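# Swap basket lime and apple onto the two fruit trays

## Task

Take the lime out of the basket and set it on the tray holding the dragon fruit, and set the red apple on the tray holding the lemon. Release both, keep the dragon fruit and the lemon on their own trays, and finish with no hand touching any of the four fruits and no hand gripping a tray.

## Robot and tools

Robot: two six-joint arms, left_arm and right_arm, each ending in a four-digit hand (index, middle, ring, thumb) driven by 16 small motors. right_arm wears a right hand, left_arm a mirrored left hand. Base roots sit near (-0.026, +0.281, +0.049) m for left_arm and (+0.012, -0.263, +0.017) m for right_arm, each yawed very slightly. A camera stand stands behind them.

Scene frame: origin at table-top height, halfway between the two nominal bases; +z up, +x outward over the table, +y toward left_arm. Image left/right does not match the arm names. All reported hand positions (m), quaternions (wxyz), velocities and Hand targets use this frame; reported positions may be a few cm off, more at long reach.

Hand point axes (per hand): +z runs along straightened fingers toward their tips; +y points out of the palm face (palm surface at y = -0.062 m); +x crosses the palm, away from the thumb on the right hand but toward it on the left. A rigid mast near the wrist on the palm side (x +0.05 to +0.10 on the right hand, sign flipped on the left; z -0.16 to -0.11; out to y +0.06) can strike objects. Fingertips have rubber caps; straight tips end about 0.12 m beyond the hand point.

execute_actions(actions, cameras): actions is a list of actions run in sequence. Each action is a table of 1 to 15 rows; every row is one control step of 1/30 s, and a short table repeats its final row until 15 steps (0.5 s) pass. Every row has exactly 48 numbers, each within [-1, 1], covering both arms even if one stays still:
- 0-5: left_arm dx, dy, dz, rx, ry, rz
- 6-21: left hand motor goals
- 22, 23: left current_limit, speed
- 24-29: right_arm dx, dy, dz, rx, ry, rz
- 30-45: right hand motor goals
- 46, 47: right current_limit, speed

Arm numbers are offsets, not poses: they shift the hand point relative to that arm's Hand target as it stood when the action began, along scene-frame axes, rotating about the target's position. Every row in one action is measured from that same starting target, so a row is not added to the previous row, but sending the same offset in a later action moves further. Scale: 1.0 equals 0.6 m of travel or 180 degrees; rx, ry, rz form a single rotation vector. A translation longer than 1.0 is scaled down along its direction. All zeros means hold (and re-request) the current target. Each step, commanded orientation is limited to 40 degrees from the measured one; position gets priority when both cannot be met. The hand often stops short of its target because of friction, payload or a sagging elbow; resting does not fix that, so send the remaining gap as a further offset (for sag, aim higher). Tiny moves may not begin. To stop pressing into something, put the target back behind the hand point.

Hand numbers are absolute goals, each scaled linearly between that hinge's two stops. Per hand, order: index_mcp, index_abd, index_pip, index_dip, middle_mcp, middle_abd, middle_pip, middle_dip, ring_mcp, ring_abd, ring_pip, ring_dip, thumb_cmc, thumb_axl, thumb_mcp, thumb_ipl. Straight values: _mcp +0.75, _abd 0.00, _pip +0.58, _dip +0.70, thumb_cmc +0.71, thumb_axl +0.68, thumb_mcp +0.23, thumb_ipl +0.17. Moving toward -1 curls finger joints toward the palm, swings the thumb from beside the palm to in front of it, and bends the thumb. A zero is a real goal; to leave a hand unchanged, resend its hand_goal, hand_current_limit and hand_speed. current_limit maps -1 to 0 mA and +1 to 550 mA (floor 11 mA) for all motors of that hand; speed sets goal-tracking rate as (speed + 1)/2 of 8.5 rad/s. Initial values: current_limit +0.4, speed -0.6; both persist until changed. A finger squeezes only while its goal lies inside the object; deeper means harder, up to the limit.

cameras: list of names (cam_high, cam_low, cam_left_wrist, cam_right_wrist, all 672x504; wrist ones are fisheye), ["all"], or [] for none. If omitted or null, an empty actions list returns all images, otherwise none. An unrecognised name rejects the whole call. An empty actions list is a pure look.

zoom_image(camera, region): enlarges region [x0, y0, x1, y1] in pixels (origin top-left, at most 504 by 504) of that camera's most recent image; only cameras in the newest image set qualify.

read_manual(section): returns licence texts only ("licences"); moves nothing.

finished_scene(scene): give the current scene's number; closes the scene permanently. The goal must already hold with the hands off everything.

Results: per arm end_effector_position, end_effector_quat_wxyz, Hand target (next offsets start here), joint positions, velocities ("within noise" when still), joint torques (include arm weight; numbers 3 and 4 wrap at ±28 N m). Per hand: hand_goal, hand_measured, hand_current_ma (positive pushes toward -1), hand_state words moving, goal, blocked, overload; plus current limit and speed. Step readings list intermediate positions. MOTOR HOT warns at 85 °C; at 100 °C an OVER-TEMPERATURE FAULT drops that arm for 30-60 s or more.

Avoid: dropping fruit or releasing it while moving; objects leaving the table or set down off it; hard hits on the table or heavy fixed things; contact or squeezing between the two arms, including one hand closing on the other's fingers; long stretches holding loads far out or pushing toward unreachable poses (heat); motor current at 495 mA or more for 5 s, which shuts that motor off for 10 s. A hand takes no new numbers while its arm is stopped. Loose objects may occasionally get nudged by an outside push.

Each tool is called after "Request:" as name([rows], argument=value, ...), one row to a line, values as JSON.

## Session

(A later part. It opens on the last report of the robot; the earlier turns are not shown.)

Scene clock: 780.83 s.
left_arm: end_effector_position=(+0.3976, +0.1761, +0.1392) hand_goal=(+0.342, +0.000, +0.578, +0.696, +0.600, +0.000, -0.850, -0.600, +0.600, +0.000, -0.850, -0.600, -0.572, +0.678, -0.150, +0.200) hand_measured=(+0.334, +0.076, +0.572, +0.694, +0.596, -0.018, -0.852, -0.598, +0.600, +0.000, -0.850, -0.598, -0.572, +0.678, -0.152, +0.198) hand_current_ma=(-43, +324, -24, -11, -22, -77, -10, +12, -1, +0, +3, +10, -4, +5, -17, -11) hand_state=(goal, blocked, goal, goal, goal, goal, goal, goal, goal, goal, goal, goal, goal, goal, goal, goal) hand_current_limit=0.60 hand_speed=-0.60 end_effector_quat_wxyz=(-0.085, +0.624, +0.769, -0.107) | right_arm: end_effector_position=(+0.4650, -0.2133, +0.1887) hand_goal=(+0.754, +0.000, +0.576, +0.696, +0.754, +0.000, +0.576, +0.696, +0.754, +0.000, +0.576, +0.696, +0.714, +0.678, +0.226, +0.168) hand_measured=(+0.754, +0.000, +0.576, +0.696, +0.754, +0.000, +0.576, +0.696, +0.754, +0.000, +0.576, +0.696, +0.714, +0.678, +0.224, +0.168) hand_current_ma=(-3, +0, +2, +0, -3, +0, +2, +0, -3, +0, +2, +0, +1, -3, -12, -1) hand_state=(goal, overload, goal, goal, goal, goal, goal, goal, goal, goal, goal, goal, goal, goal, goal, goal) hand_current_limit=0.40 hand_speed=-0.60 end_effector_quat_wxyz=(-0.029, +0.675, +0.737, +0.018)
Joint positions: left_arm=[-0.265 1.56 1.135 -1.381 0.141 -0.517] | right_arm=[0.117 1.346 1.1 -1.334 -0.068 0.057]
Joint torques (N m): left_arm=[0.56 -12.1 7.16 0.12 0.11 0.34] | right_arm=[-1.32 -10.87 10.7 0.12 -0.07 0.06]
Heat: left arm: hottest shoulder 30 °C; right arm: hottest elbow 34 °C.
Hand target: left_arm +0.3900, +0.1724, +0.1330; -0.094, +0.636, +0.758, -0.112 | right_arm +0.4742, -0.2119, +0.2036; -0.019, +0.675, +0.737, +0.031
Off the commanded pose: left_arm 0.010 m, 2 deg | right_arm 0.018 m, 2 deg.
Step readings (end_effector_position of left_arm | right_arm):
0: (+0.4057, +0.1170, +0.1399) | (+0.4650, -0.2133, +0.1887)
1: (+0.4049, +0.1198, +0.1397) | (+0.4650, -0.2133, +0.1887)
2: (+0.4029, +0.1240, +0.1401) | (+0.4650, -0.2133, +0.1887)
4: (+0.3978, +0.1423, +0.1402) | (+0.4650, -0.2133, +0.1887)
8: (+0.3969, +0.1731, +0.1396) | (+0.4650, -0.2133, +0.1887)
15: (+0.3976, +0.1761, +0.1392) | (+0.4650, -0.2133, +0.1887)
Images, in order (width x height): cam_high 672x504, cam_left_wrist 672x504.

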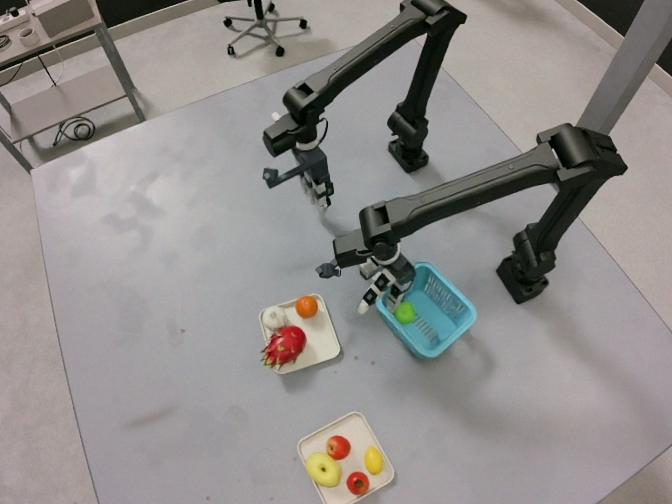

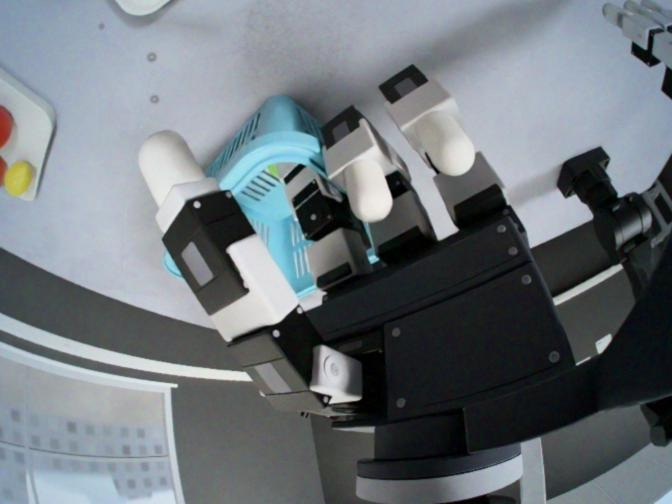

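Request:
execute_actions([
  [[0,-0.01,0.13,0,0,0,0.342,0,0.577,0.696,0.6,0,-0.85,-0.6,0.6,0,-0.85,-0.6,-0.572,0.677,-0.15,0.2,0.6,-0.6,0,0,0,0,0,0,0.754,0,0.576,0.696,0.754,0,0.576,0.696,0.754,0,0.576,0.696,0.714,0.678,0.226,0.168,0.4,-0.6]],
  [[-0.08,0,0.05,-0.0145,0.0821,0,0.342,0,0.577,0.696,0.95,0,0.95,0.95,0.95,0,0.95,0.95,-0.572,0.677,0,0.2,0.6,-0.4,0,0,0,0,0,0,0.754,0,0.576,0.696,0.754,0,0.576,0.696,0.754,0,0.576,0.696,0.714,0.678,0.226,0.168,0.4,-0.6]],
], cameras=["cam_left_wrist","cam_high"])

Request:
zoom_image(camera="cam_high", region=[330, 220, 480, 360])

Scene clock: 794.93 s.
left_arm: end_effector_position=(+0.3428, +0.1688, +0.2403) hand_goal=(+0.342, +0.000, +0.578, +0.696, +0.950, +0.000, +0.950, +0.950, +0.950, +0.000, +0.950, +0.950, -0.572, +0.678, +0.000, +0.200) hand_measured=(+0.342, +0.004, +0.576, +0.694, +0.940, -0.002, +0.942, +0.946, +0.942, +0.000, +0.942, +0.946, -0.574, +0.678, -0.010, +0.198) hand_current_ma=(-3, +13, -9, -13, -46, -10, -33, -14, -44, +0, -40, -16, -6, +4, -55, -10) hand_state=(goal, goal, goal, goal, goal, goal, goal, goal, goal, goal, goal, goal, goal, goal, goal, goal) hand_current_limit=0.60 hand_speed=-0.40 end_effector_quat_wxyz=(-0.084, +0.622, +0.763, -0.157) | right_arm: end_effector_position=(+0.4650, -0.2133, +0.1887) hand_goal=(+0.754, +0.000, +0.576, +0.696, +0.754, +0.000, +0.576, +0.696, +0.754, +0.000, +0.576, +0.696, +0.714, +0.678, +0.226, +0.168) hand_measured=(+0.754, +0.000, +0.576, +0.696, +0.754, +0.000, +0.576, +0.696, +0.754, +0.000, +0.576, +0.696, +0.714, +0.678, +0.224, +0.168) hand_current_ma=(-3, +0, +2, +0, -3, +0, +2, +0, -3, +0, +2, +0, +1, -3, -12, -1) hand_state=(goal, overload, goal, goal, goal, goal, goal, goal, goal, goal, goal, goal, goal, goal, goal, goal) hand_current_limit=0.40 hand_speed=-0.60 end_effector_quat_wxyz=(-0.029, +0.675, +0.737, +0.018)
Joint positions: left_arm=[-0.282 1.378 1.222 -1.684 0.239 -0.514] | right_arm=[0.117 1.346 1.1 -1.334 -0.068 0.057]
Joint torques (N m): left_arm=[0.79 -9 9.65 -0.1 0.33 0.01] | right_arm=[-1.32 -10.81 10.67 0.09 -0.06 0.06]
Heat: left arm: hottest shoulder 30 °C; right arm: hottest elbow 34 °C.
Hand target: left_arm +0.3421, +0.1665, +0.2410; -0.176, +0.618, +0.737, -0.210 | right_arm +0.4742, -0.2119, +0.2036; -0.019, +0.675, +0.737, +0.031
Off the commanded pose: left_arm 0.003 m, 13 deg | right_arm 0.018 m, 2 deg.
joint sent to its limit (left arm) — joint 4 (wrist pitch), lower limit. The joint targets are off in orientation, not in position.
Step readings (end_effector_position of left_arm | right_arm):
0: (+0.3976, +0.1760, +0.1392) | (+0.4650, -0.2133, +0.1887)
1: (+0.3951, +0.1766, +0.1418) | (+0.4650, -0.2133, +0.1887)
2: (+0.3868, +0.1784, +0.1472) | (+0.4650, -0.2133, +0.1887)
4: (+0.3770, +0.1789, +0.1624) | (+0.4650, -0.2133, +0.1887)
8: (+0.3765, +0.1755, +0.1901) | (+0.4650, -0.2133, +0.1887)
15: (+0.3794, +0.1741, +0.1973) | (+0.4650, -0.2133, +0.1887)
16: (+0.3754, +0.1710, +0.1975) | (+0.4650, -0.2133, +0.1887)
17: (+0.3654, +0.1674, +0.1994) | (+0.4650, -0.2133, +0.1887)
19: (+0.3528, +0.1668, +0.2093) | (+0.4650, -0.2133, +0.1887)
23: (+0.3443, +0.1683, +0.2336) | (+0.4650, -0.2133, +0.1887)
30: (+0.3428, +0.1688, +0.2403) | (+0.4650, -0.2133, +0.1887)
Images, in order (width x height): cam_high 672x504, cam_left_wrist 672x504.

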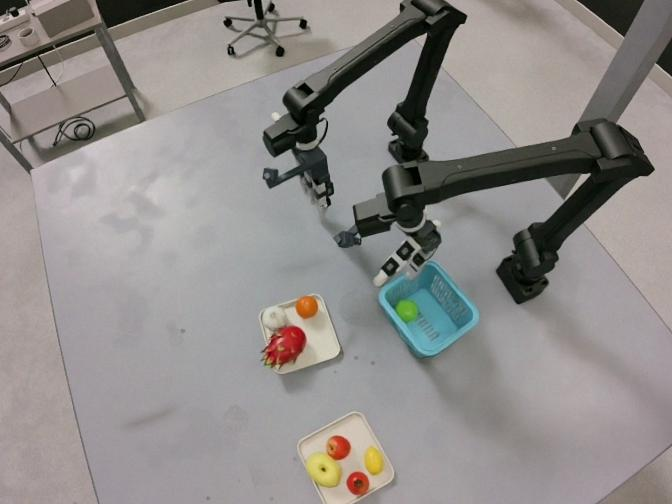

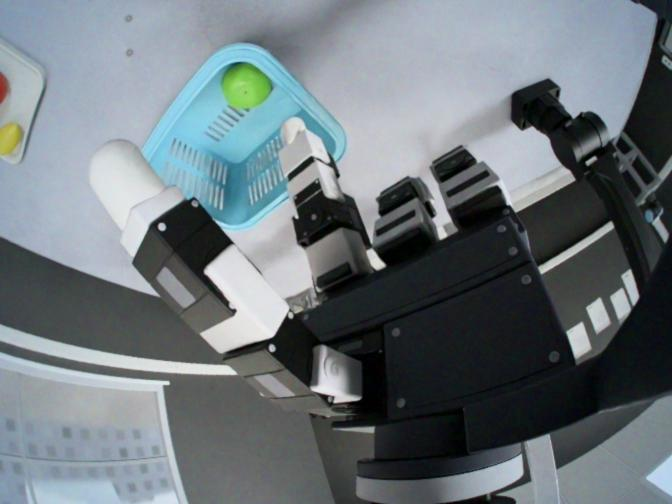

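Scaled by 3.360 from the camera's 672x504 image, which has a finer 960x720 frame.

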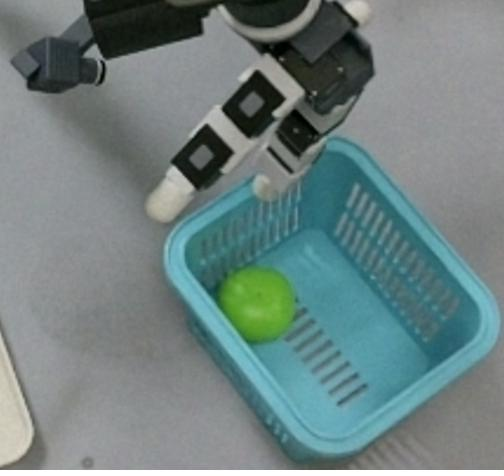

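Request:
execute_actions([
  [[0.085,-0.02,-0.08,0.0058,-0.0328,0,0.342,0,0.577,0.696,0.95,0,0.95,0.95,0.95,0,0.95,0.95,-0.572,0.677,0,0.2,0.6,-0.4,0,0,0,0,0,0,0.754,0,0.576,0.696,0.754,0,0.576,0.696,0.754,0,0.576,0.696,0.714,0.678,0.226,0.168,0.4,-0.6]],
], cameras=["cam_left_wrist","cam_high"])

Request:
zoom_image(camera="cam_high", region=[330, 220, 480, 360])

Scene clock: 810.00 s.
left_arm: end_effector_position=(+0.3816, +0.1586, +0.1807) hand_goal=(+0.342, +0.000, +0.578, +0.696, +0.950, +0.000, +0.950, +0.950, +0.950, +0.000, +0.950, +0.950, -0.572, +0.678, +0.000, +0.200) hand_measured=(+0.340, -0.004, +0.580, +0.700, +0.940, +0.000, +0.946, +0.948, +0.940, +0.000, +0.944, +0.946, -0.572, +0.678, -0.008, +0.198) hand_current_ma=(-9, -18, +11, +20, -49, -3, -22, -13, -48, +2, -29, -14, -1, +4, -42, -10) hand_state=(goal, goal, goal, goal, goal, goal, goal, goal, goal, goal, goal, goal, goal, goal, goal, goal) hand_current_limit=0.60 hand_speed=-0.40 end_effector_quat_wxyz=(-0.158, +0.618, +0.750, -0.173) | right_arm: end_effector_position=(+0.4650, -0.2133, +0.1887) hand_goal=(+0.754, +0.000, +0.576, +0.696, +0.754, +0.000, +0.576, +0.696, +0.754, +0.000, +0.576, +0.696, +0.714, +0.678, +0.226, +0.168) hand_measured=(+0.754, +0.000, +0.576, +0.696, +0.754, +0.000, +0.576, +0.696, +0.754, +0.000, +0.576, +0.696, +0.714, +0.678, +0.224, +0.168) hand_current_ma=(-3, +0, +2, +0, -3, +0, +2, +0, -3, +0, +2, +0, +1, -3, -12, -1) hand_state=(goal, overload, goal, goal, goal, goal, goal, goal, goal, goal, goal, goal, goal, goal, goal, goal) hand_current_limit=0.40 hand_speed=-0.60 end_effector_quat_wxyz=(-0.029, +0.675, +0.737, +0.018)
Joint positions: left_arm=[-0.281 1.619 1.317 -1.694 0.213 -0.488] | right_arm=[0.117 1.346 1.1 -1.334 -0.068 0.057]
Joint torques (N m): left_arm=[1.61 -13.74 11.11 -0.09 0.25 0.24] | right_arm=[-1.32 -10.64 10.7 0.08 -0.05 0.06]
Heat: left arm: hottest shoulder 30 °C; right arm: hottest elbow 34 °C.
Hand target: left_arm +0.3931, +0.1545, +0.1929; -0.144, +0.626, +0.747, -0.172 | right_arm +0.4742, -0.2119, +0.2036; -0.019, +0.675, +0.737, +0.031
Off the commanded pose: left_arm 0.017 m, 2 deg | right_arm 0.018 m, 2 deg.
joint read past its limit (left arm) — joint 4 (wrist pitch), lower limit.
joint sent to its limit (left arm) — joint 4 (wrist pitch), lower limit. The joint targets still meet the commanded pose.
Step readings (end_effector_position of left_arm | right_arm):
0: (+0.3428, +0.1688, +0.2403) | (+0.4650, -0.2133, +0.1887)
1: (+0.3453, +0.1688, +0.2375) | (+0.4650, -0.2133, +0.1887)
2: (+0.3504, +0.1679, +0.2358) | (+0.4650, -0.2133, +0.1887)
4: (+0.3679, +0.1619, +0.2210) | (+0.4650, -0.2133, +0.1887)
8: (+0.3793, +0.1597, +0.1800) | (+0.4650, -0.2133, +0.1887)
15: (+0.3816, +0.1586, +0.1807) | (+0.4650, -0.2133, +0.1887)
Images, in order (width x height): cam_high 672x504, cam_left_wrist 672x504.

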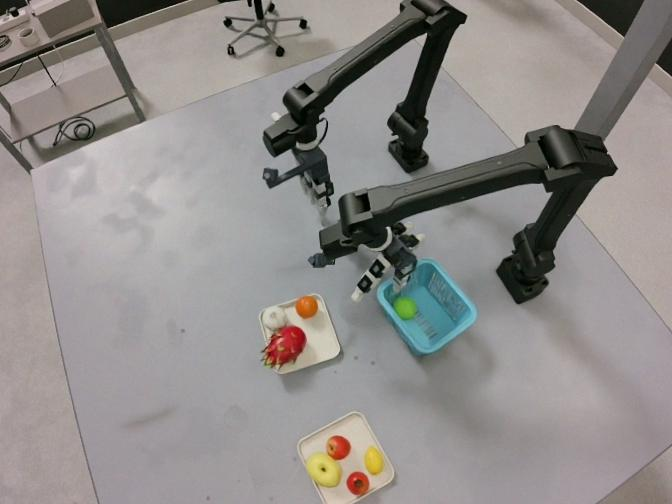

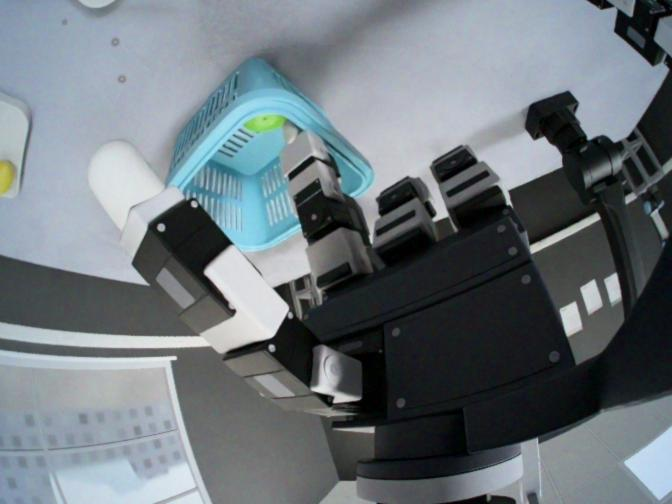

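Scaled by 3.360 from the camera's 672x504 image, which has a finer 960x720 frame.

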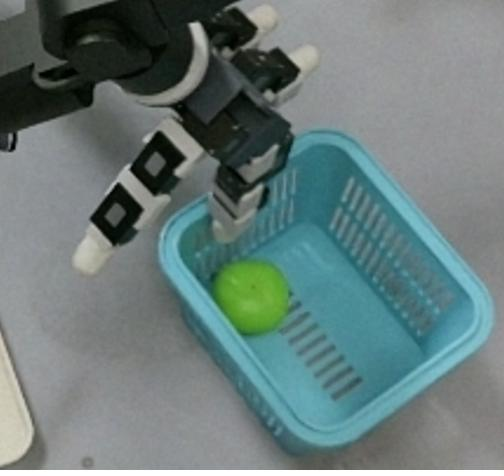

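Request:
execute_actions([
  [[-0.008,0.0125,-0.09,0,0,0,0.342,0,0.577,0.696,0.95,0,0.95,0.95,0.95,0,0.95,0.95,-0.572,0.677,0,0.2,0.6,-0.4,0,0,0,0,0,0,0.754,0,0.576,0.696,0.754,0,0.576,0.696,0.754,0,0.576,0.696,0.714,0.678,0.226,0.168,0.4,-0.6]],
], cameras=["cam_left_wrist","cam_high"])

Request:
zoom_image(camera="cam_high", region=[330, 220, 480, 360])

Scene clock: 821.10 s.
left_arm: end_effector_position=(+0.3869, +0.1603, +0.1469) hand_goal=(+0.342, +0.000, +0.578, +0.696, +0.950, +0.000, +0.950, +0.950, +0.950, +0.000, +0.950, +0.950, -0.572, +0.678, +0.000, +0.200) hand_measured=(+0.344, +0.000, +0.580, +0.700, +0.940, +0.000, +0.946, +0.948, +0.940, +0.000, +0.944, +0.946, -0.572, +0.678, -0.006, +0.198) hand_current_ma=(+5, +3, +11, +14, -49, -3, -21, -13, -47, +2, -27, -14, -1, +4, -41, -10) hand_state=(goal, goal, goal, goal, goal, goal, goal, goal, goal, goal, goal, goal, goal, goal, goal, goal) hand_current_limit=0.60 hand_speed=-0.40 end_effector_quat_wxyz=(-0.141, +0.626, +0.748, -0.169) | right_arm: end_effector_position=(+0.4650, -0.2133, +0.1887) hand_goal=(+0.754, +0.000, +0.576, +0.696, +0.754, +0.000, +0.576, +0.696, +0.754, +0.000, +0.576, +0.696, +0.714, +0.678, +0.226, +0.168) hand_measured=(+0.754, +0.000, +0.576, +0.696, +0.754, +0.000, +0.576, +0.696, +0.754, +0.000, +0.576, +0.696, +0.714, +0.678, +0.224, +0.168) hand_current_ma=(-3, +0, +2, +0, -3, +0, +2, +0, -3, +0, +2, +0, +1, -3, -12, -1) hand_state=(goal, overload, goal, goal, goal, goal, goal, goal, goal, goal, goal, goal, goal, goal, goal, goal) hand_current_limit=0.40 hand_speed=-0.60 end_effector_quat_wxyz=(-0.029, +0.675, +0.737, +0.018)
Joint positions: left_arm=[-0.271 1.635 1.247 -1.576 0.211 -0.468] | right_arm=[0.117 1.346 1.1 -1.334 -0.068 0.057]
Joint torques (N m): left_arm=[1.96 -11.4 7.88 0.38 0.17 0.18] | right_arm=[-1.2 -10.64 10.69 0.08 -0.06 0.06]
Heat: left arm: hottest shoulder 30 °C; right arm: hottest elbow 34 °C.
Hand target: left_arm +0.3884, +0.1620, +0.1389; -0.144, +0.626, +0.747, -0.172 | right_arm +0.4742, -0.2119, +0.2036; -0.019, +0.675, +0.737, +0.031
Off the commanded pose: left_arm 0.008 m, 0 deg | right_arm 0.018 m, 2 deg.
Step readings (end_effector_position of left_arm | right_arm):
0: (+0.3816, +0.1586, +0.1807) | (+0.4650, -0.2133, +0.1887)
1: (+0.3826, +0.1586, +0.1782) | (+0.4650, -0.2133, +0.1887)
2: (+0.3840, +0.1590, +0.1785) | (+0.4650, -0.2133, +0.1887)
4: (+0.3874, +0.1579, +0.1725) | (+0.4650, -0.2133, +0.1887)
8: (+0.3854, +0.1606, +0.1536) | (+0.4650, -0.2133, +0.1887)
15: (+0.3869, +0.1604, +0.1469) | (+0.4650, -0.2133, +0.1887)
Images, in order (width x height): cam_high 672x504, cam_left_wrist 672x504.

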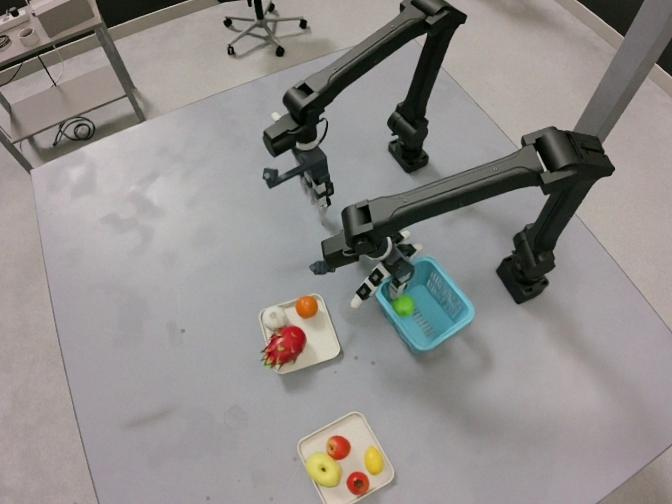

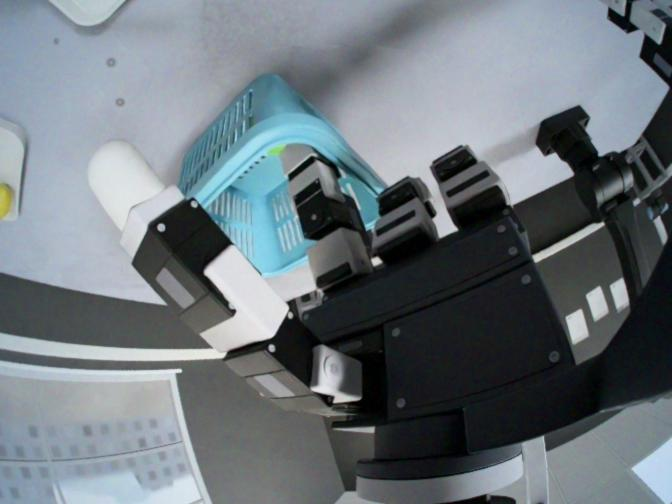

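Scaled by 3.360 from the camera's 672x504 image, which has a finer 960x720 frame.

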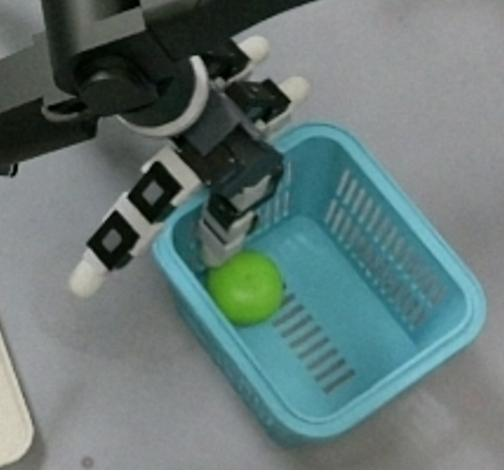

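Request:
execute_actions([
  [[0.0,0.0,-0.035,0,0,0,0.342,0,0.577,0.696,0.95,0,0.95,0.95,0.95,0,0.95,0.95,-0.572,0.677,0,0.2,0.6,-0.4,0,0,0,0,0,0,0.754,0,0.576,0.696,0.754,0,0.576,0.696,0.754,0,0.576,0.696,0.714,0.678,0.226,0.168,0.4,-0.6]],
  [[-0.01,0.11,0.0,0,0,0,0.342,0,0.577,0.696,0.95,0,0.95,0.95,0.95,0,0.95,0.95,-0.572,0.677,0,0.2,0.6,-0.4,0,0,0,0,0,0,0.754,0,0.576,0.696,0.754,0,0.576,0.696,0.754,0,0.576,0.696,0.714,0.678,0.226,0.168,0.4,-0.6]],
], cameras=["cam_left_wrist","cam_high"])

Request:
zoom_image(camera="cam_high", region=[330, 220, 480, 360])

Scene clock: 827.57 s.
left_arm: end_effector_position=(+0.3828, +0.2337, +0.1186) hand_goal=(+0.342, +0.000, +0.578, +0.696, +0.950, +0.000, +0.950, +0.950, +0.950, +0.000, +0.950, +0.950, -0.572, +0.678, +0.000, +0.200) hand_measured=(+0.336, +0.020, +0.576, +0.696, +0.948, -0.006, +0.950, +0.948, +0.940, +0.000, +0.944, +0.946, -0.572, +0.678, -0.006, +0.198) hand_current_ma=(-24, +84, -10, +4, -5, -22, -3, -13, -46, +1, -27, -14, -2, +3, -38, -10) hand_state=(goal, blocked, goal, goal, goal, goal, goal, goal, goal, goal, goal, goal, goal, goal, goal, goal) hand_current_limit=0.60 hand_speed=-0.40 end_effector_quat_wxyz=(-0.147, +0.615, +0.756, -0.170) | right_arm: end_effector_position=(+0.4650, -0.2133, +0.1887) hand_goal=(+0.754, +0.000, +0.576, +0.696, +0.754, +0.000, +0.576, +0.696, +0.754, +0.000, +0.576, +0.696, +0.714, +0.678, +0.226, +0.168) hand_measured=(+0.754, +0.000, +0.576, +0.696, +0.754, +0.000, +0.576, +0.696, +0.754, +0.000, +0.576, +0.696, +0.714, +0.678, +0.224, +0.168) hand_current_ma=(-3, +0, +2, +0, -3, +0, +2, +0, -3, +0, +2, +0, +1, -3, -12, -1) hand_state=(goal, overload, goal, goal, goal, goal, goal, goal, goal, goal, goal, goal, goal, goal, goal, goal) hand_current_limit=0.40 hand_speed=-0.60 end_effector_quat_wxyz=(-0.029, +0.675, +0.737, +0.018)
Joint positions: left_arm=[-0.11 1.628 1.152 -1.525 0.15 -0.343] | right_arm=[0.117 1.346 1.1 -1.334 -0.068 0.057]
Joint torques (N m): left_arm=[0.56 -12.86 7.32 0.08 0.2 0.28] | right_arm=[-1.38 -10.7 10.65 0.03 -0.08 0.06]
Heat: left arm: hottest shoulder 30 °C; right arm: hottest elbow 34 °C.
Hand target: left_arm +0.3824, +0.2279, +0.1180; -0.144, +0.627, +0.747, -0.172 | right_arm +0.4742, -0.2119, +0.2036; -0.019, +0.675, +0.737, +0.031
Off the commanded pose: left_arm 0.006 m, 2 deg | right_arm 0.018 m, 2 deg.
Step readings (end_effector_position of left_arm | right_arm):
0: (+0.3869, +0.1603, +0.1469) | (+0.4650, -0.2133, +0.1887)
1: (+0.3876, +0.1601, +0.1455) | (+0.4650, -0.2133, +0.1887)
2: (+0.3889, +0.1597, +0.1432) | (+0.4650, -0.2133, +0.1887)
4: (+0.3890, +0.1596, +0.1369) | (+0.4650, -0.2133, +0.1887)
8: (+0.3880, +0.1600, +0.1309) | (+0.4650, -0.2133, +0.1887)
15: (+0.3880, +0.1600, +0.1309) | (+0.4650, -0.2133, +0.1887)
16: (+0.3880, +0.1652, +0.1296) | (+0.4650, -0.2133, +0.1887)
17: (+0.3861, +0.1704, +0.1284) | (+0.4650, -0.2133, +0.1887)
19: (+0.3814, +0.1971, +0.1239) | (+0.4650, -0.2133, +0.1887)
23: (+0.3819, +0.2367, +0.1189) | (+0.4650, -0.2133, +0.1887)
30: (+0.3827, +0.2353, +0.1187) | (+0.4650, -0.2133, +0.1887)
Images, in order (width x height): cam_high 672x504, cam_left_wrist 672x504.

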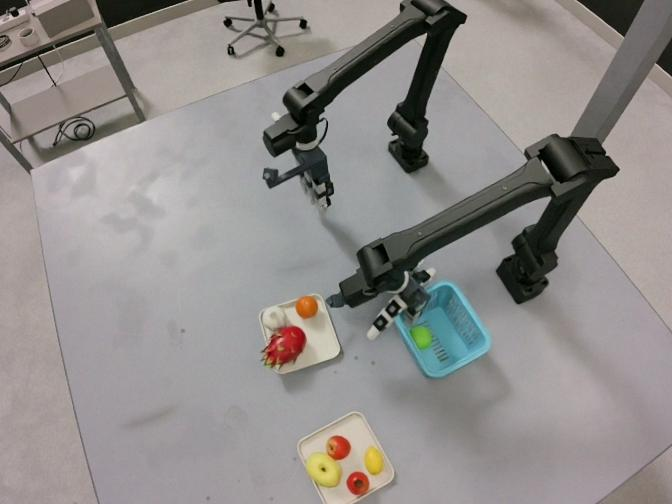

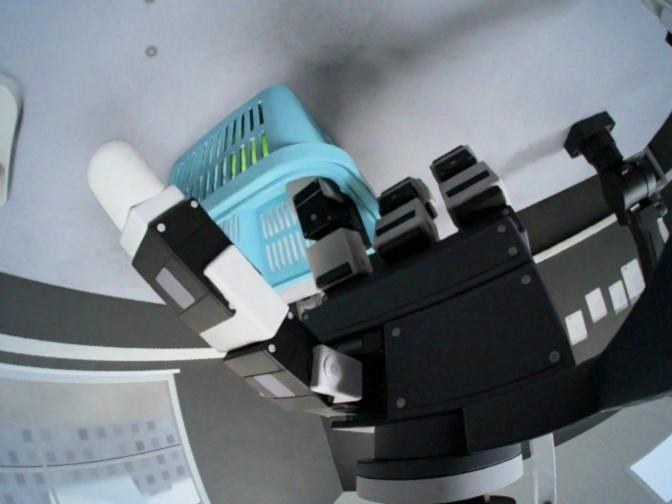

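Scaled by 3.360 from the camera's 672x504 image, which has a finer 960x720 frame.

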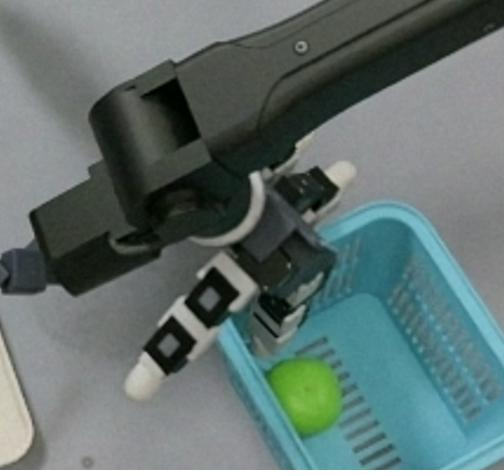

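Request:
execute_actions([
  [[0,-0.01,0.13,0,0,0,0.342,0,0.577,0.696,0.95,0,0.95,0.95,0.95,0,0.95,0.95,-0.572,0.677,0,0.2,0.6,-0.6,0,0,0,0,0,0,0.754,0,0.576,0.696,0.754,0,0.576,0.696,0.754,0,0.576,0.696,0.714,0.678,0.226,0.168,0.4,-0.6]],
  [[-0.1,-0.02,0.06,0,0,0,0.45,0,0.156,0.22,0.45,0.1,0.14,0.21,0.55,0,-0.85,-0.6,-0.572,0.677,-0.15,0.2,0.6,-0.4,0,0,0,0,0,0,0.754,0,0.576,0.696,0.754,0,0.576,0.696,0.754,0,0.576,0.696,0.714,0.678,0.226,0.168,0.4,-0.6]],
], cameras=["cam_left_wrist","cam_high"])

Request:
zoom_image(camera="cam_high", region=[350, 250, 530, 400])

Scene clock: 835.73 s.
left_arm: end_effector_position=(+0.3237, +0.2081, +0.2385) hand_goal=(+0.450, +0.000, +0.156, +0.220, +0.450, +0.100, +0.140, +0.210, +0.550, +0.000, -0.850, -0.600, -0.572, +0.678, -0.150, +0.200) hand_measured=(+0.448, +0.002, +0.160, +0.224, +0.452, +0.096, +0.144, +0.214, +0.552, +0.000, -0.842, -0.598, -0.572, +0.678, -0.152, +0.198) hand_current_ma=(-6, +11, +20, +17, +10, -13, +22, +14, +5, +1, +38, +13, -3, +3, -6, -10) hand_state=(goal, goal, goal, goal, goal, goal, goal, goal, goal, goal, goal, goal, goal, goal, goal, goal) hand_current_limit=0.60 hand_speed=-0.40 end_effector_quat_wxyz=(-0.088, +0.635, +0.755, -0.136) | right_arm: end_effector_position=(+0.4650, -0.2133, +0.1887) hand_goal=(+0.754, +0.000, +0.576, +0.696, +0.754, +0.000, +0.576, +0.696, +0.754, +0.000, +0.576, +0.696, +0.714, +0.678, +0.226, +0.168) hand_measured=(+0.754, +0.000, +0.576, +0.696, +0.754, +0.000, +0.576, +0.696, +0.754, +0.000, +0.576, +0.696, +0.714, +0.678, +0.224, +0.168) hand_current_ma=(-3, +0, +2, +0, -3, +0, +2, +0, -3, +0, +2, +0, +1, -3, -12, -1) hand_state=(goal, overload, goal, goal, goal, goal, goal, goal, goal, goal, goal, goal, goal, goal, goal, goal) hand_current_limit=0.40 hand_speed=-0.60 end_effector_quat_wxyz=(-0.029, +0.675, +0.737, +0.018)
Joint positions: left_arm=[-0.213 1.293 1.135 -1.689 0.173 -0.422] | right_arm=[0.117 1.346 1.1 -1.334 -0.068 0.057]
Joint torques (N m): left_arm=[1.49 -6.53 8.87 0.13 0.14 -0.07] | right_arm=[-1.2 -10.7 10.65 0.06 -0.07 0.06]
Heat: left arm: hottest shoulder 30 °C; right arm: hottest elbow 34 °C.
Hand target: left_arm +0.3223, +0.2099, +0.2319; -0.144, +0.626, +0.747, -0.172 | right_arm +0.4742, -0.2119, +0.2036; -0.019, +0.675, +0.737, +0.031
Off the commanded pose: left_arm 0.007 m, 8 deg | right_arm 0.018 m, 2 deg.
joint sent to its limit (left arm) — joint 4 (wrist pitch), lower limit. The joint targets are off in orientation, not in position.
Step readings (end_effector_position of left_arm | right_arm):
0: (+0.3828, +0.2337, +0.1186) | (+0.4650, -0.2133, +0.1887)
1: (+0.3805, +0.2339, +0.1218) | (+0.4650, -0.2133, +0.1887)
2: (+0.3734, +0.2344, +0.1274) | (+0.4650, -0.2133, +0.1887)
4: (+0.3653, +0.2332, +0.1450) | (+0.4650, -0.2133, +0.1887)
8: (+0.3682, +0.2287, +0.1759) | (+0.4650, -0.2133, +0.1887)
15: (+0.3722, +0.2268, +0.1863) | (+0.4650, -0.2133, +0.1887)
16: (+0.3693, +0.2250, +0.1864) | (+0.4650, -0.2133, +0.1887)
17: (+0.3620, +0.2243, +0.1867) | (+0.4650, -0.2133, +0.1887)
19: (+0.3419, +0.2184, +0.1949) | (+0.4650, -0.2133, +0.1887)
23: (+0.3267, +0.2072, +0.2271) | (+0.4650, -0.2133, +0.1887)
30: (+0.3239, +0.2077, +0.2385) | (+0.4650, -0.2133, +0.1887)
Images, in order (width x height): cam_high 672x504, cam_left_wrist 672x504.

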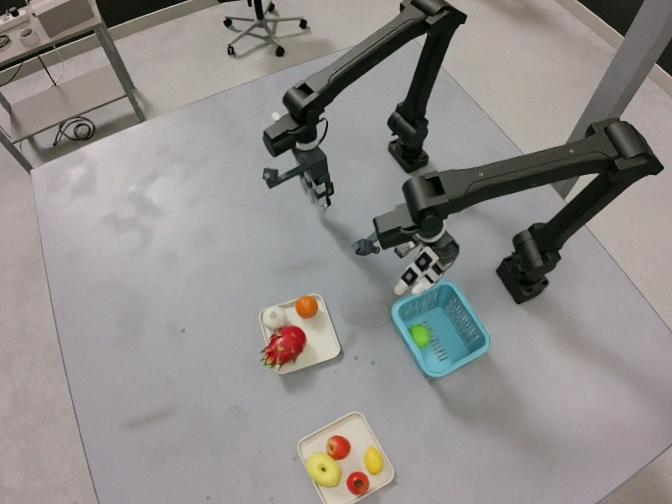

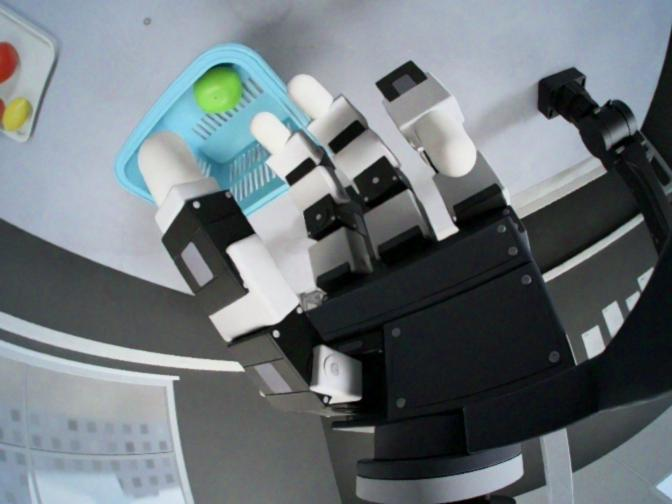

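Scaled by 2.800 from the camera's 672x504 image, which has a finer 960x720 frame.

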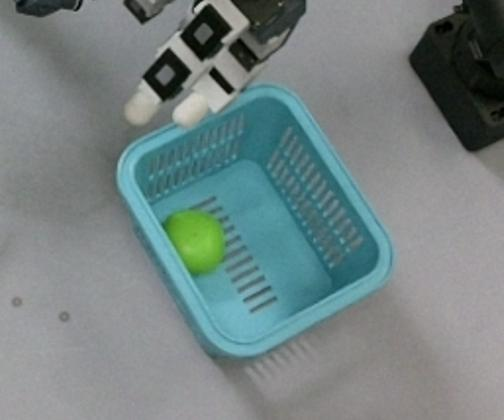

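Request:
execute_actions([
  [[0.116,0.04,-0.07,-0.0135,0.0766,0,0.205,0,0.577,0.696,0.98,0,0.95,0.95,0.98,0,0.95,0.95,-0.572,0.677,0.1,0.2,0.6,-0.4,0,0,0,0,0,0,0.754,0,0.576,0.696,0.754,0,0.576,0.696,0.754,0,0.576,0.696,0.714,0.678,0.226,0.168,0.4,-0.6]],
], cameras=["cam_left_wrist","cam_high"])

Request:
zoom_image(camera="cam_high", region=[350, 250, 530, 400])

Scene clock: 877.23 s.
left_arm: end_effector_position=(+0.3785, +0.2386, +0.1701) hand_goal=(+0.206, +0.000, +0.578, +0.696, +0.980, +0.000, +0.950, +0.950, +0.980, +0.000, +0.950, +0.950, -0.572, +0.678, +0.100, +0.200) hand_measured=(+0.208, +0.000, +0.576, +0.692, +0.960, +0.002, +0.942, +0.946, +0.966, +0.000, +0.940, +0.946, -0.572, +0.678, +0.090, +0.198) hand_current_ma=(+13, +1, -10, -14, -96, +12, -33, -15, -74, +1, -42, -16, +1, +3, -57, -10) hand_state=(goal, goal, goal, goal, goal, goal, goal, goal, goal, goal, goal, goal, goal, goal, goal, goal) hand_current_limit=0.60 hand_speed=-0.40 end_effector_quat_wxyz=(-0.145, +0.606, +0.757, -0.196) | right_arm: end_effector_position=(+0.4650, -0.2133, +0.1887) hand_goal=(+0.754, +0.000, +0.576, +0.696, +0.754, +0.000, +0.576, +0.696, +0.754, +0.000, +0.576, +0.696, +0.714, +0.678, +0.226, +0.168) hand_measured=(+0.754, +0.000, +0.576, +0.696, +0.754, +0.000, +0.576, +0.696, +0.754, +0.000, +0.576, +0.696, +0.714, +0.678, +0.224, +0.168) hand_current_ma=(-3, +0, +2, +0, -3, +0, +2, +0, -3, +0, +2, +0, +1, -3, -12, -1) hand_state=(goal, overload, goal, goal, goal, goal, goal, goal, goal, goal, goal, goal, goal, goal, goal, goal) hand_current_limit=0.40 hand_speed=-0.60 end_effector_quat_wxyz=(-0.029, +0.675, +0.737, +0.018)
Joint positions: left_arm=[-0.081 1.58 1.239 -1.689 0.185 -0.32] | right_arm=[0.117 1.346 1.1 -1.334 -0.068 0.057]
Joint torques (N m): left_arm=[0.91 -13.68 11.6 -0.34 0.1 0.16] | right_arm=[-1.2 -10.64 10.67 0.09 -0.06 0.06]
Heat: left arm: hottest shoulder 29 °C; right arm: hottest elbow 34 °C.
Hand target: left_arm +0.3920, +0.2339, +0.1899; -0.219, +0.604, +0.720, -0.261 | right_arm +0.4742, -0.2119, +0.2036; -0.019, +0.675, +0.737, +0.031
Off the commanded pose: left_arm 0.024 m, 12 deg | right_arm 0.018 m, 2 deg.
joint sent to its limit (left arm) — joint 4 (wrist pitch), lower limit. The joint targets are off in orientation, not in position.
Step readings (end_effector_position of left_arm | right_arm):
0: (+0.3237, +0.2081, +0.2385) | (+0.4650, -0.2133, +0.1887)
1: (+0.3260, +0.2084, +0.2357) | (+0.4650, -0.2133, +0.1887)
2: (+0.3343, +0.2100, +0.2334) | (+0.4650, -0.2133, +0.1887)
4: (+0.3583, +0.2239, +0.2186) | (+0.4650, -0.2133, +0.1887)
8: (+0.3780, +0.2458, +0.1741) | (+0.4650, -0.2133, +0.1887)
15: (+0.3784, +0.2398, +0.1692) | (+0.4650, -0.2133, +0.1887)
Images, in order (width x height): cam_high 672x504, cam_left_wrist 672x504.

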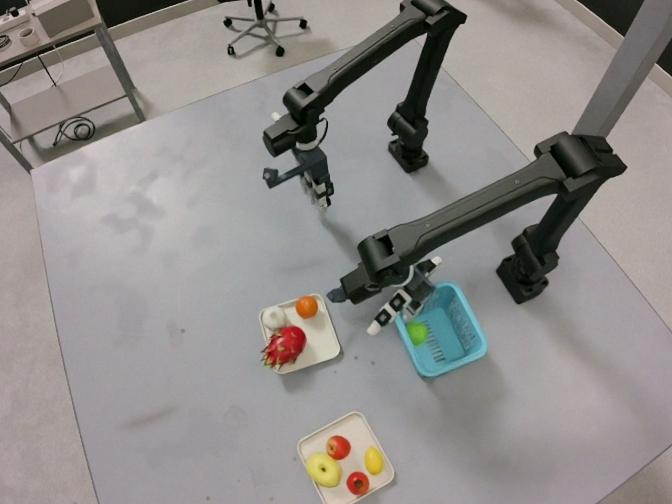

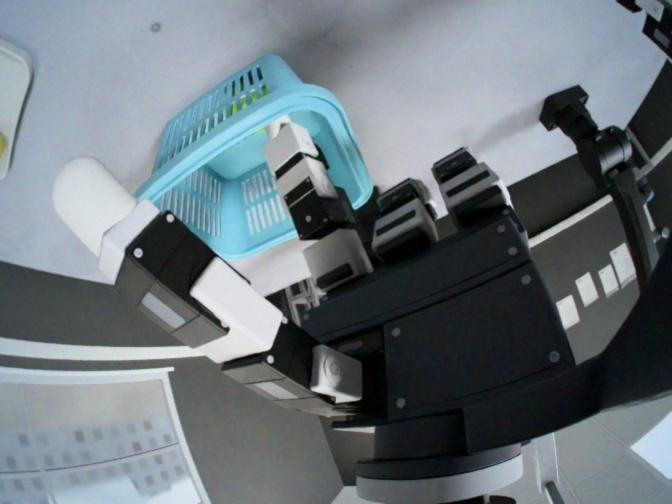

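Scaled by 2.800 from the camera's 672x504 image, which has a finer 960x720 frame.

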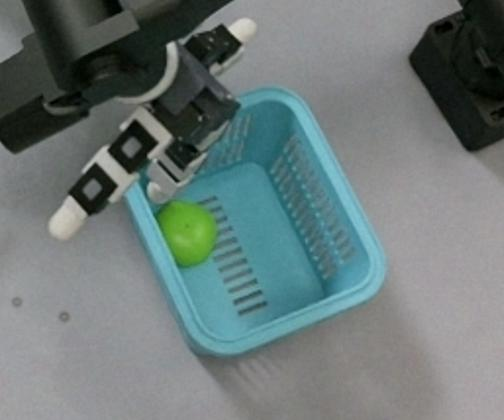

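Request:
execute_actions([
  [[-0.01,-0.008,-0.09,0,0,0,0.205,0,0.577,0.696,0.98,0,0.95,0.95,0.98,0,0.95,0.95,-0.572,0.677,0.1,0.2,0.6,-0.4,0,0,0,0,0,0,0.754,0,0.576,0.696,0.754,0,0.576,0.696,0.754,0,0.576,0.696,0.714,0.678,0.226,0.168,0.4,-0.6]],
], cameras=["cam_left_wrist","cam_high"])

Request:
zoom_image(camera="cam_high", region=[350, 250, 530, 400])

Scene clock: 883.17 s.
left_arm: end_effector_position=(+0.3763, +0.2347, +0.1285) hand_goal=(+0.206, +0.000, +0.578, +0.696, +0.980, +0.000, +0.950, +0.950, +0.980, +0.000, +0.950, +0.950, -0.572, +0.678, +0.100, +0.200) hand_measured=(+0.208, +0.000, +0.576, +0.692, +0.962, +0.002, +0.944, +0.946, +0.966, +0.000, +0.942, +0.946, -0.572, +0.678, +0.092, +0.198) hand_current_ma=(+10, +1, -10, -14, -89, +11, -31, -14, -72, +1, -38, -16, +1, +3, -50, -10) hand_state=(goal, goal, goal, goal, goal, goal, goal, goal, goal, goal, goal, goal, goal, goal, goal, goal) hand_current_limit=0.60 hand_speed=-0.40 end_effector_quat_wxyz=(-0.184, +0.603, +0.742, -0.229) | right_arm: end_effector_position=(+0.4650, -0.2133, +0.1887) hand_goal=(+0.754, +0.000, +0.576, +0.696, +0.754, +0.000, +0.576, +0.696, +0.754, +0.000, +0.576, +0.696, +0.714, +0.678, +0.226, +0.168) hand_measured=(+0.754, +0.000, +0.576, +0.696, +0.754, +0.000, +0.576, +0.696, +0.754, +0.000, +0.576, +0.696, +0.714, +0.678, +0.224, +0.168) hand_current_ma=(-3, +0, +2, +0, -3, +0, +2, +0, -3, +0, +2, +0, +1, -3, -12, -1) hand_state=(goal, overload, goal, goal, goal, goal, goal, goal, goal, goal, goal, goal, goal, goal, goal, goal) hand_current_limit=0.40 hand_speed=-0.60 end_effector_quat_wxyz=(-0.029, +0.675, +0.737, +0.018)
Joint positions: left_arm=[-0.081 1.688 1.24 -1.69 0.195 -0.291] | right_arm=[0.117 1.346 1.1 -1.334 -0.068 0.057]
Joint torques (N m): left_arm=[0.73 -13.45 9.96 -0.57 0.23 0.14] | right_arm=[-1.26 -10.81 10.73 0.09 -0.07 0.07]
Heat: left arm: hottest shoulder 29 °C; right arm: hottest elbow 34 °C.
Hand target: left_arm +0.3860, +0.2291, +0.1359; -0.219, +0.604, +0.720, -0.261 | right_arm +0.4742, -0.2119, +0.2036; -0.019, +0.675, +0.737, +0.031
Off the commanded pose: left_arm 0.013 m, 6 deg | right_arm 0.018 m, 2 deg.
joint sent to its limit (left arm) — joint 4 (wrist pitch), lower limit. The joint targets are off in orientation, not in position.
Step readings (end_effector_position of left_arm | right_arm):
0: (+0.3785, +0.2386, +0.1701) | (+0.4650, -0.2133, +0.1887)
1: (+0.3785, +0.2379, +0.1684) | (+0.4650, -0.2133, +0.1887)
2: (+0.3787, +0.2366, +0.1657) | (+0.4650, -0.2133, +0.1887)
4: (+0.3783, +0.2357, +0.1537) | (+0.4650, -0.2133, +0.1887)
8: (+0.3765, +0.2351, +0.1321) | (+0.4650, -0.2133, +0.1887)
15: (+0.3763, +0.2348, +0.1285) | (+0.4650, -0.2133, +0.1887)
Images, in order (width x height): cam_high 672x504, cam_left_wrist 672x504.

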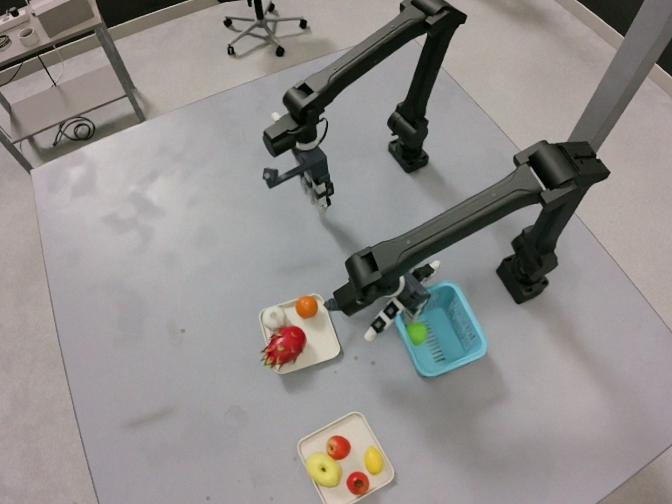

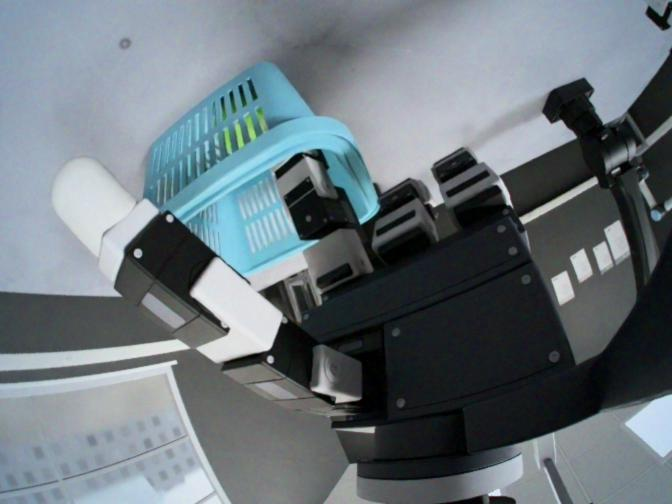

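Scaled by 2.800 from the camera's 672x504 image, which has a finer 960x720 frame.

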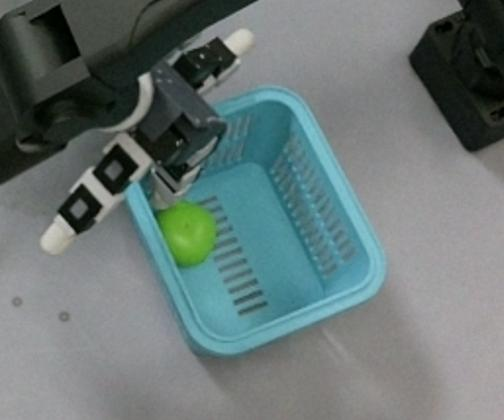

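Request:
execute_actions([
  [[0,0,-0.03,0,0,0,0.205,0,0.577,0.696,0.98,0,0.95,0.95,0.98,0,0.95,0.95,-0.572,0.677,0.1,0.2,0.6,-0.4,0,0,0,0,0,0,0.754,0,0.576,0.696,0.754,0,0.576,0.696,0.754,0,0.576,0.696,0.714,0.678,0.226,0.168,0.4,-0.6]],
  [[-0.015,0.09,0.01,0,0,0,0.205,0,0.577,0.696,0.98,0,0.95,0.95,0.98,0,0.95,0.95,-0.572,0.677,0.1,0.2,0.6,-0.4,0,0,0,0,0,0,0.754,0,0.576,0.696,0.754,0,0.576,0.696,0.754,0,0.576,0.696,0.714,0.678,0.226,0.168,0.4,-0.6]],
], cameras=["cam_left_wrist","cam_high"])

Request:
zoom_image(camera="cam_high", region=[350, 250, 530, 400])

Scene clock: 890.47 s.
left_arm: end_effector_position=(+0.3799, +0.2862, +0.1178) hand_goal=(+0.206, +0.000, +0.578, +0.696, +0.980, +0.000, +0.950, +0.950, +0.980, +0.000, +0.950, +0.950, -0.572, +0.678, +0.100, +0.200) hand_measured=(+0.206, -0.002, +0.576, +0.694, +0.970, +0.000, +0.948, +0.946, +0.966, +0.000, +0.942, +0.946, -0.572, +0.678, +0.092, +0.198) hand_current_ma=(+0, -12, -8, -12, -53, -1, -12, -14, -72, -2, -37, -16, -4, +3, -49, -10) hand_state=(goal, goal, goal, goal, goal, goal, goal, goal, goal, goal, goal, goal, goal, goal, goal, goal) hand_current_limit=0.60 hand_speed=-0.40 end_effector_quat_wxyz=(-0.190, +0.605, +0.738, -0.231) | right_arm: end_effector_position=(+0.4650, -0.2133, +0.1887) hand_goal=(+0.754, +0.000, +0.576, +0.696, +0.754, +0.000, +0.576, +0.696, +0.754, +0.000, +0.576, +0.696, +0.714, +0.678, +0.226, +0.168) hand_measured=(+0.754, +0.000, +0.576, +0.696, +0.754, +0.000, +0.576, +0.696, +0.754, +0.000, +0.576, +0.696, +0.714, +0.678, +0.224, +0.168) hand_current_ma=(-3, +0, +2, +0, -3, +0, +2, +0, -3, +0, +2, +0, +1, -3, -12, -1) hand_state=(goal, overload, goal, goal, goal, goal, goal, goal, goal, goal, goal, goal, goal, goal, goal, goal) hand_current_limit=0.40 hand_speed=-0.60 end_effector_quat_wxyz=(-0.029, +0.675, +0.737, +0.018)
Joint positions: left_arm=[0.035 1.709 1.233 -1.69 0.126 -0.185] | right_arm=[0.117 1.346 1.1 -1.334 -0.068 0.057]
Joint torques (N m): left_arm=[0.97 -15.09 6.6 -0.58 0.06 0.16] | right_arm=[-1.2 -10.75 10.69 0.06 -0.06 0.06]
Heat: left arm: hottest shoulder 30 °C; right arm: hottest elbow 34 °C.
Hand target: left_arm +0.3770, +0.2831, +0.1239; -0.219, +0.604, +0.720, -0.261 | right_arm +0.4742, -0.2119, +0.2036; -0.019, +0.675, +0.737, +0.031
Off the commanded pose: left_arm 0.007 m, 5 deg | right_arm 0.018 m, 2 deg.
joint sent to its limit (left arm) — joint 4 (wrist pitch), lower limit. The joint targets are off in orientation, not in position.
Step readings (end_effector_position of left_arm | right_arm):
0: (+0.3763, +0.2347, +0.1285) | (+0.4650, -0.2133, +0.1887)
1: (+0.3763, +0.2346, +0.1281) | (+0.4650, -0.2133, +0.1887)
2: (+0.3763, +0.2344, +0.1271) | (+0.4650, -0.2133, +0.1887)
4: (+0.3759, +0.2342, +0.1236) | (+0.4650, -0.2133, +0.1887)
8: (+0.3751, +0.2339, +0.1177) | (+0.4650, -0.2133, +0.1887)
15: (+0.3751, +0.2337, +0.1174) | (+0.4650, -0.2133, +0.1887)
16: (+0.3759, +0.2374, +0.1173) | (+0.4650, -0.2133, +0.1887)
17: (+0.3767, +0.2437, +0.1176) | (+0.4650, -0.2133, +0.1887)
19: (+0.3778, +0.2627, +0.1179) | (+0.4650, -0.2133, +0.1887)
23: (+0.3792, +0.2903, +0.1180) | (+0.4650, -0.2133, +0.1887)
30: (+0.3798, +0.2876, +0.1178) | (+0.4650, -0.2133, +0.1887)
Images, in order (width x height): cam_high 672x504, cam_left_wrist 672x504.

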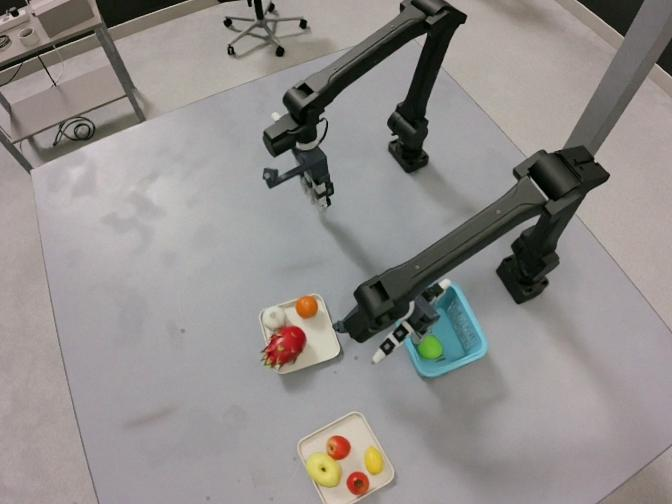

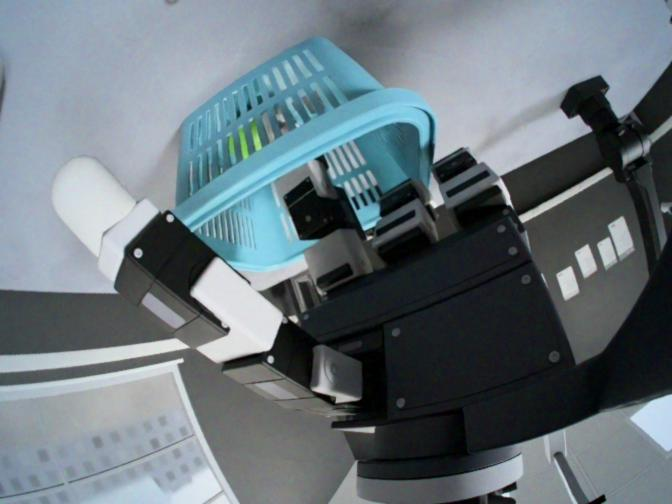

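Scaled by 2.800 from the camera's 672x504 image, which has a finer 960x720 frame.

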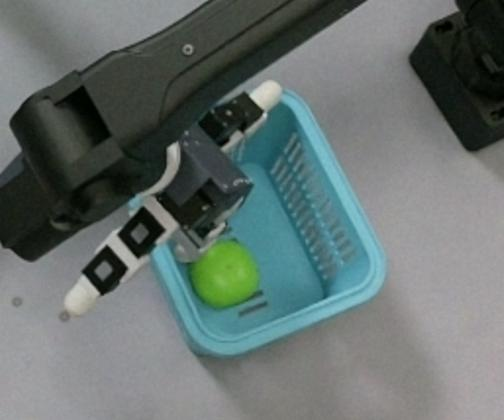

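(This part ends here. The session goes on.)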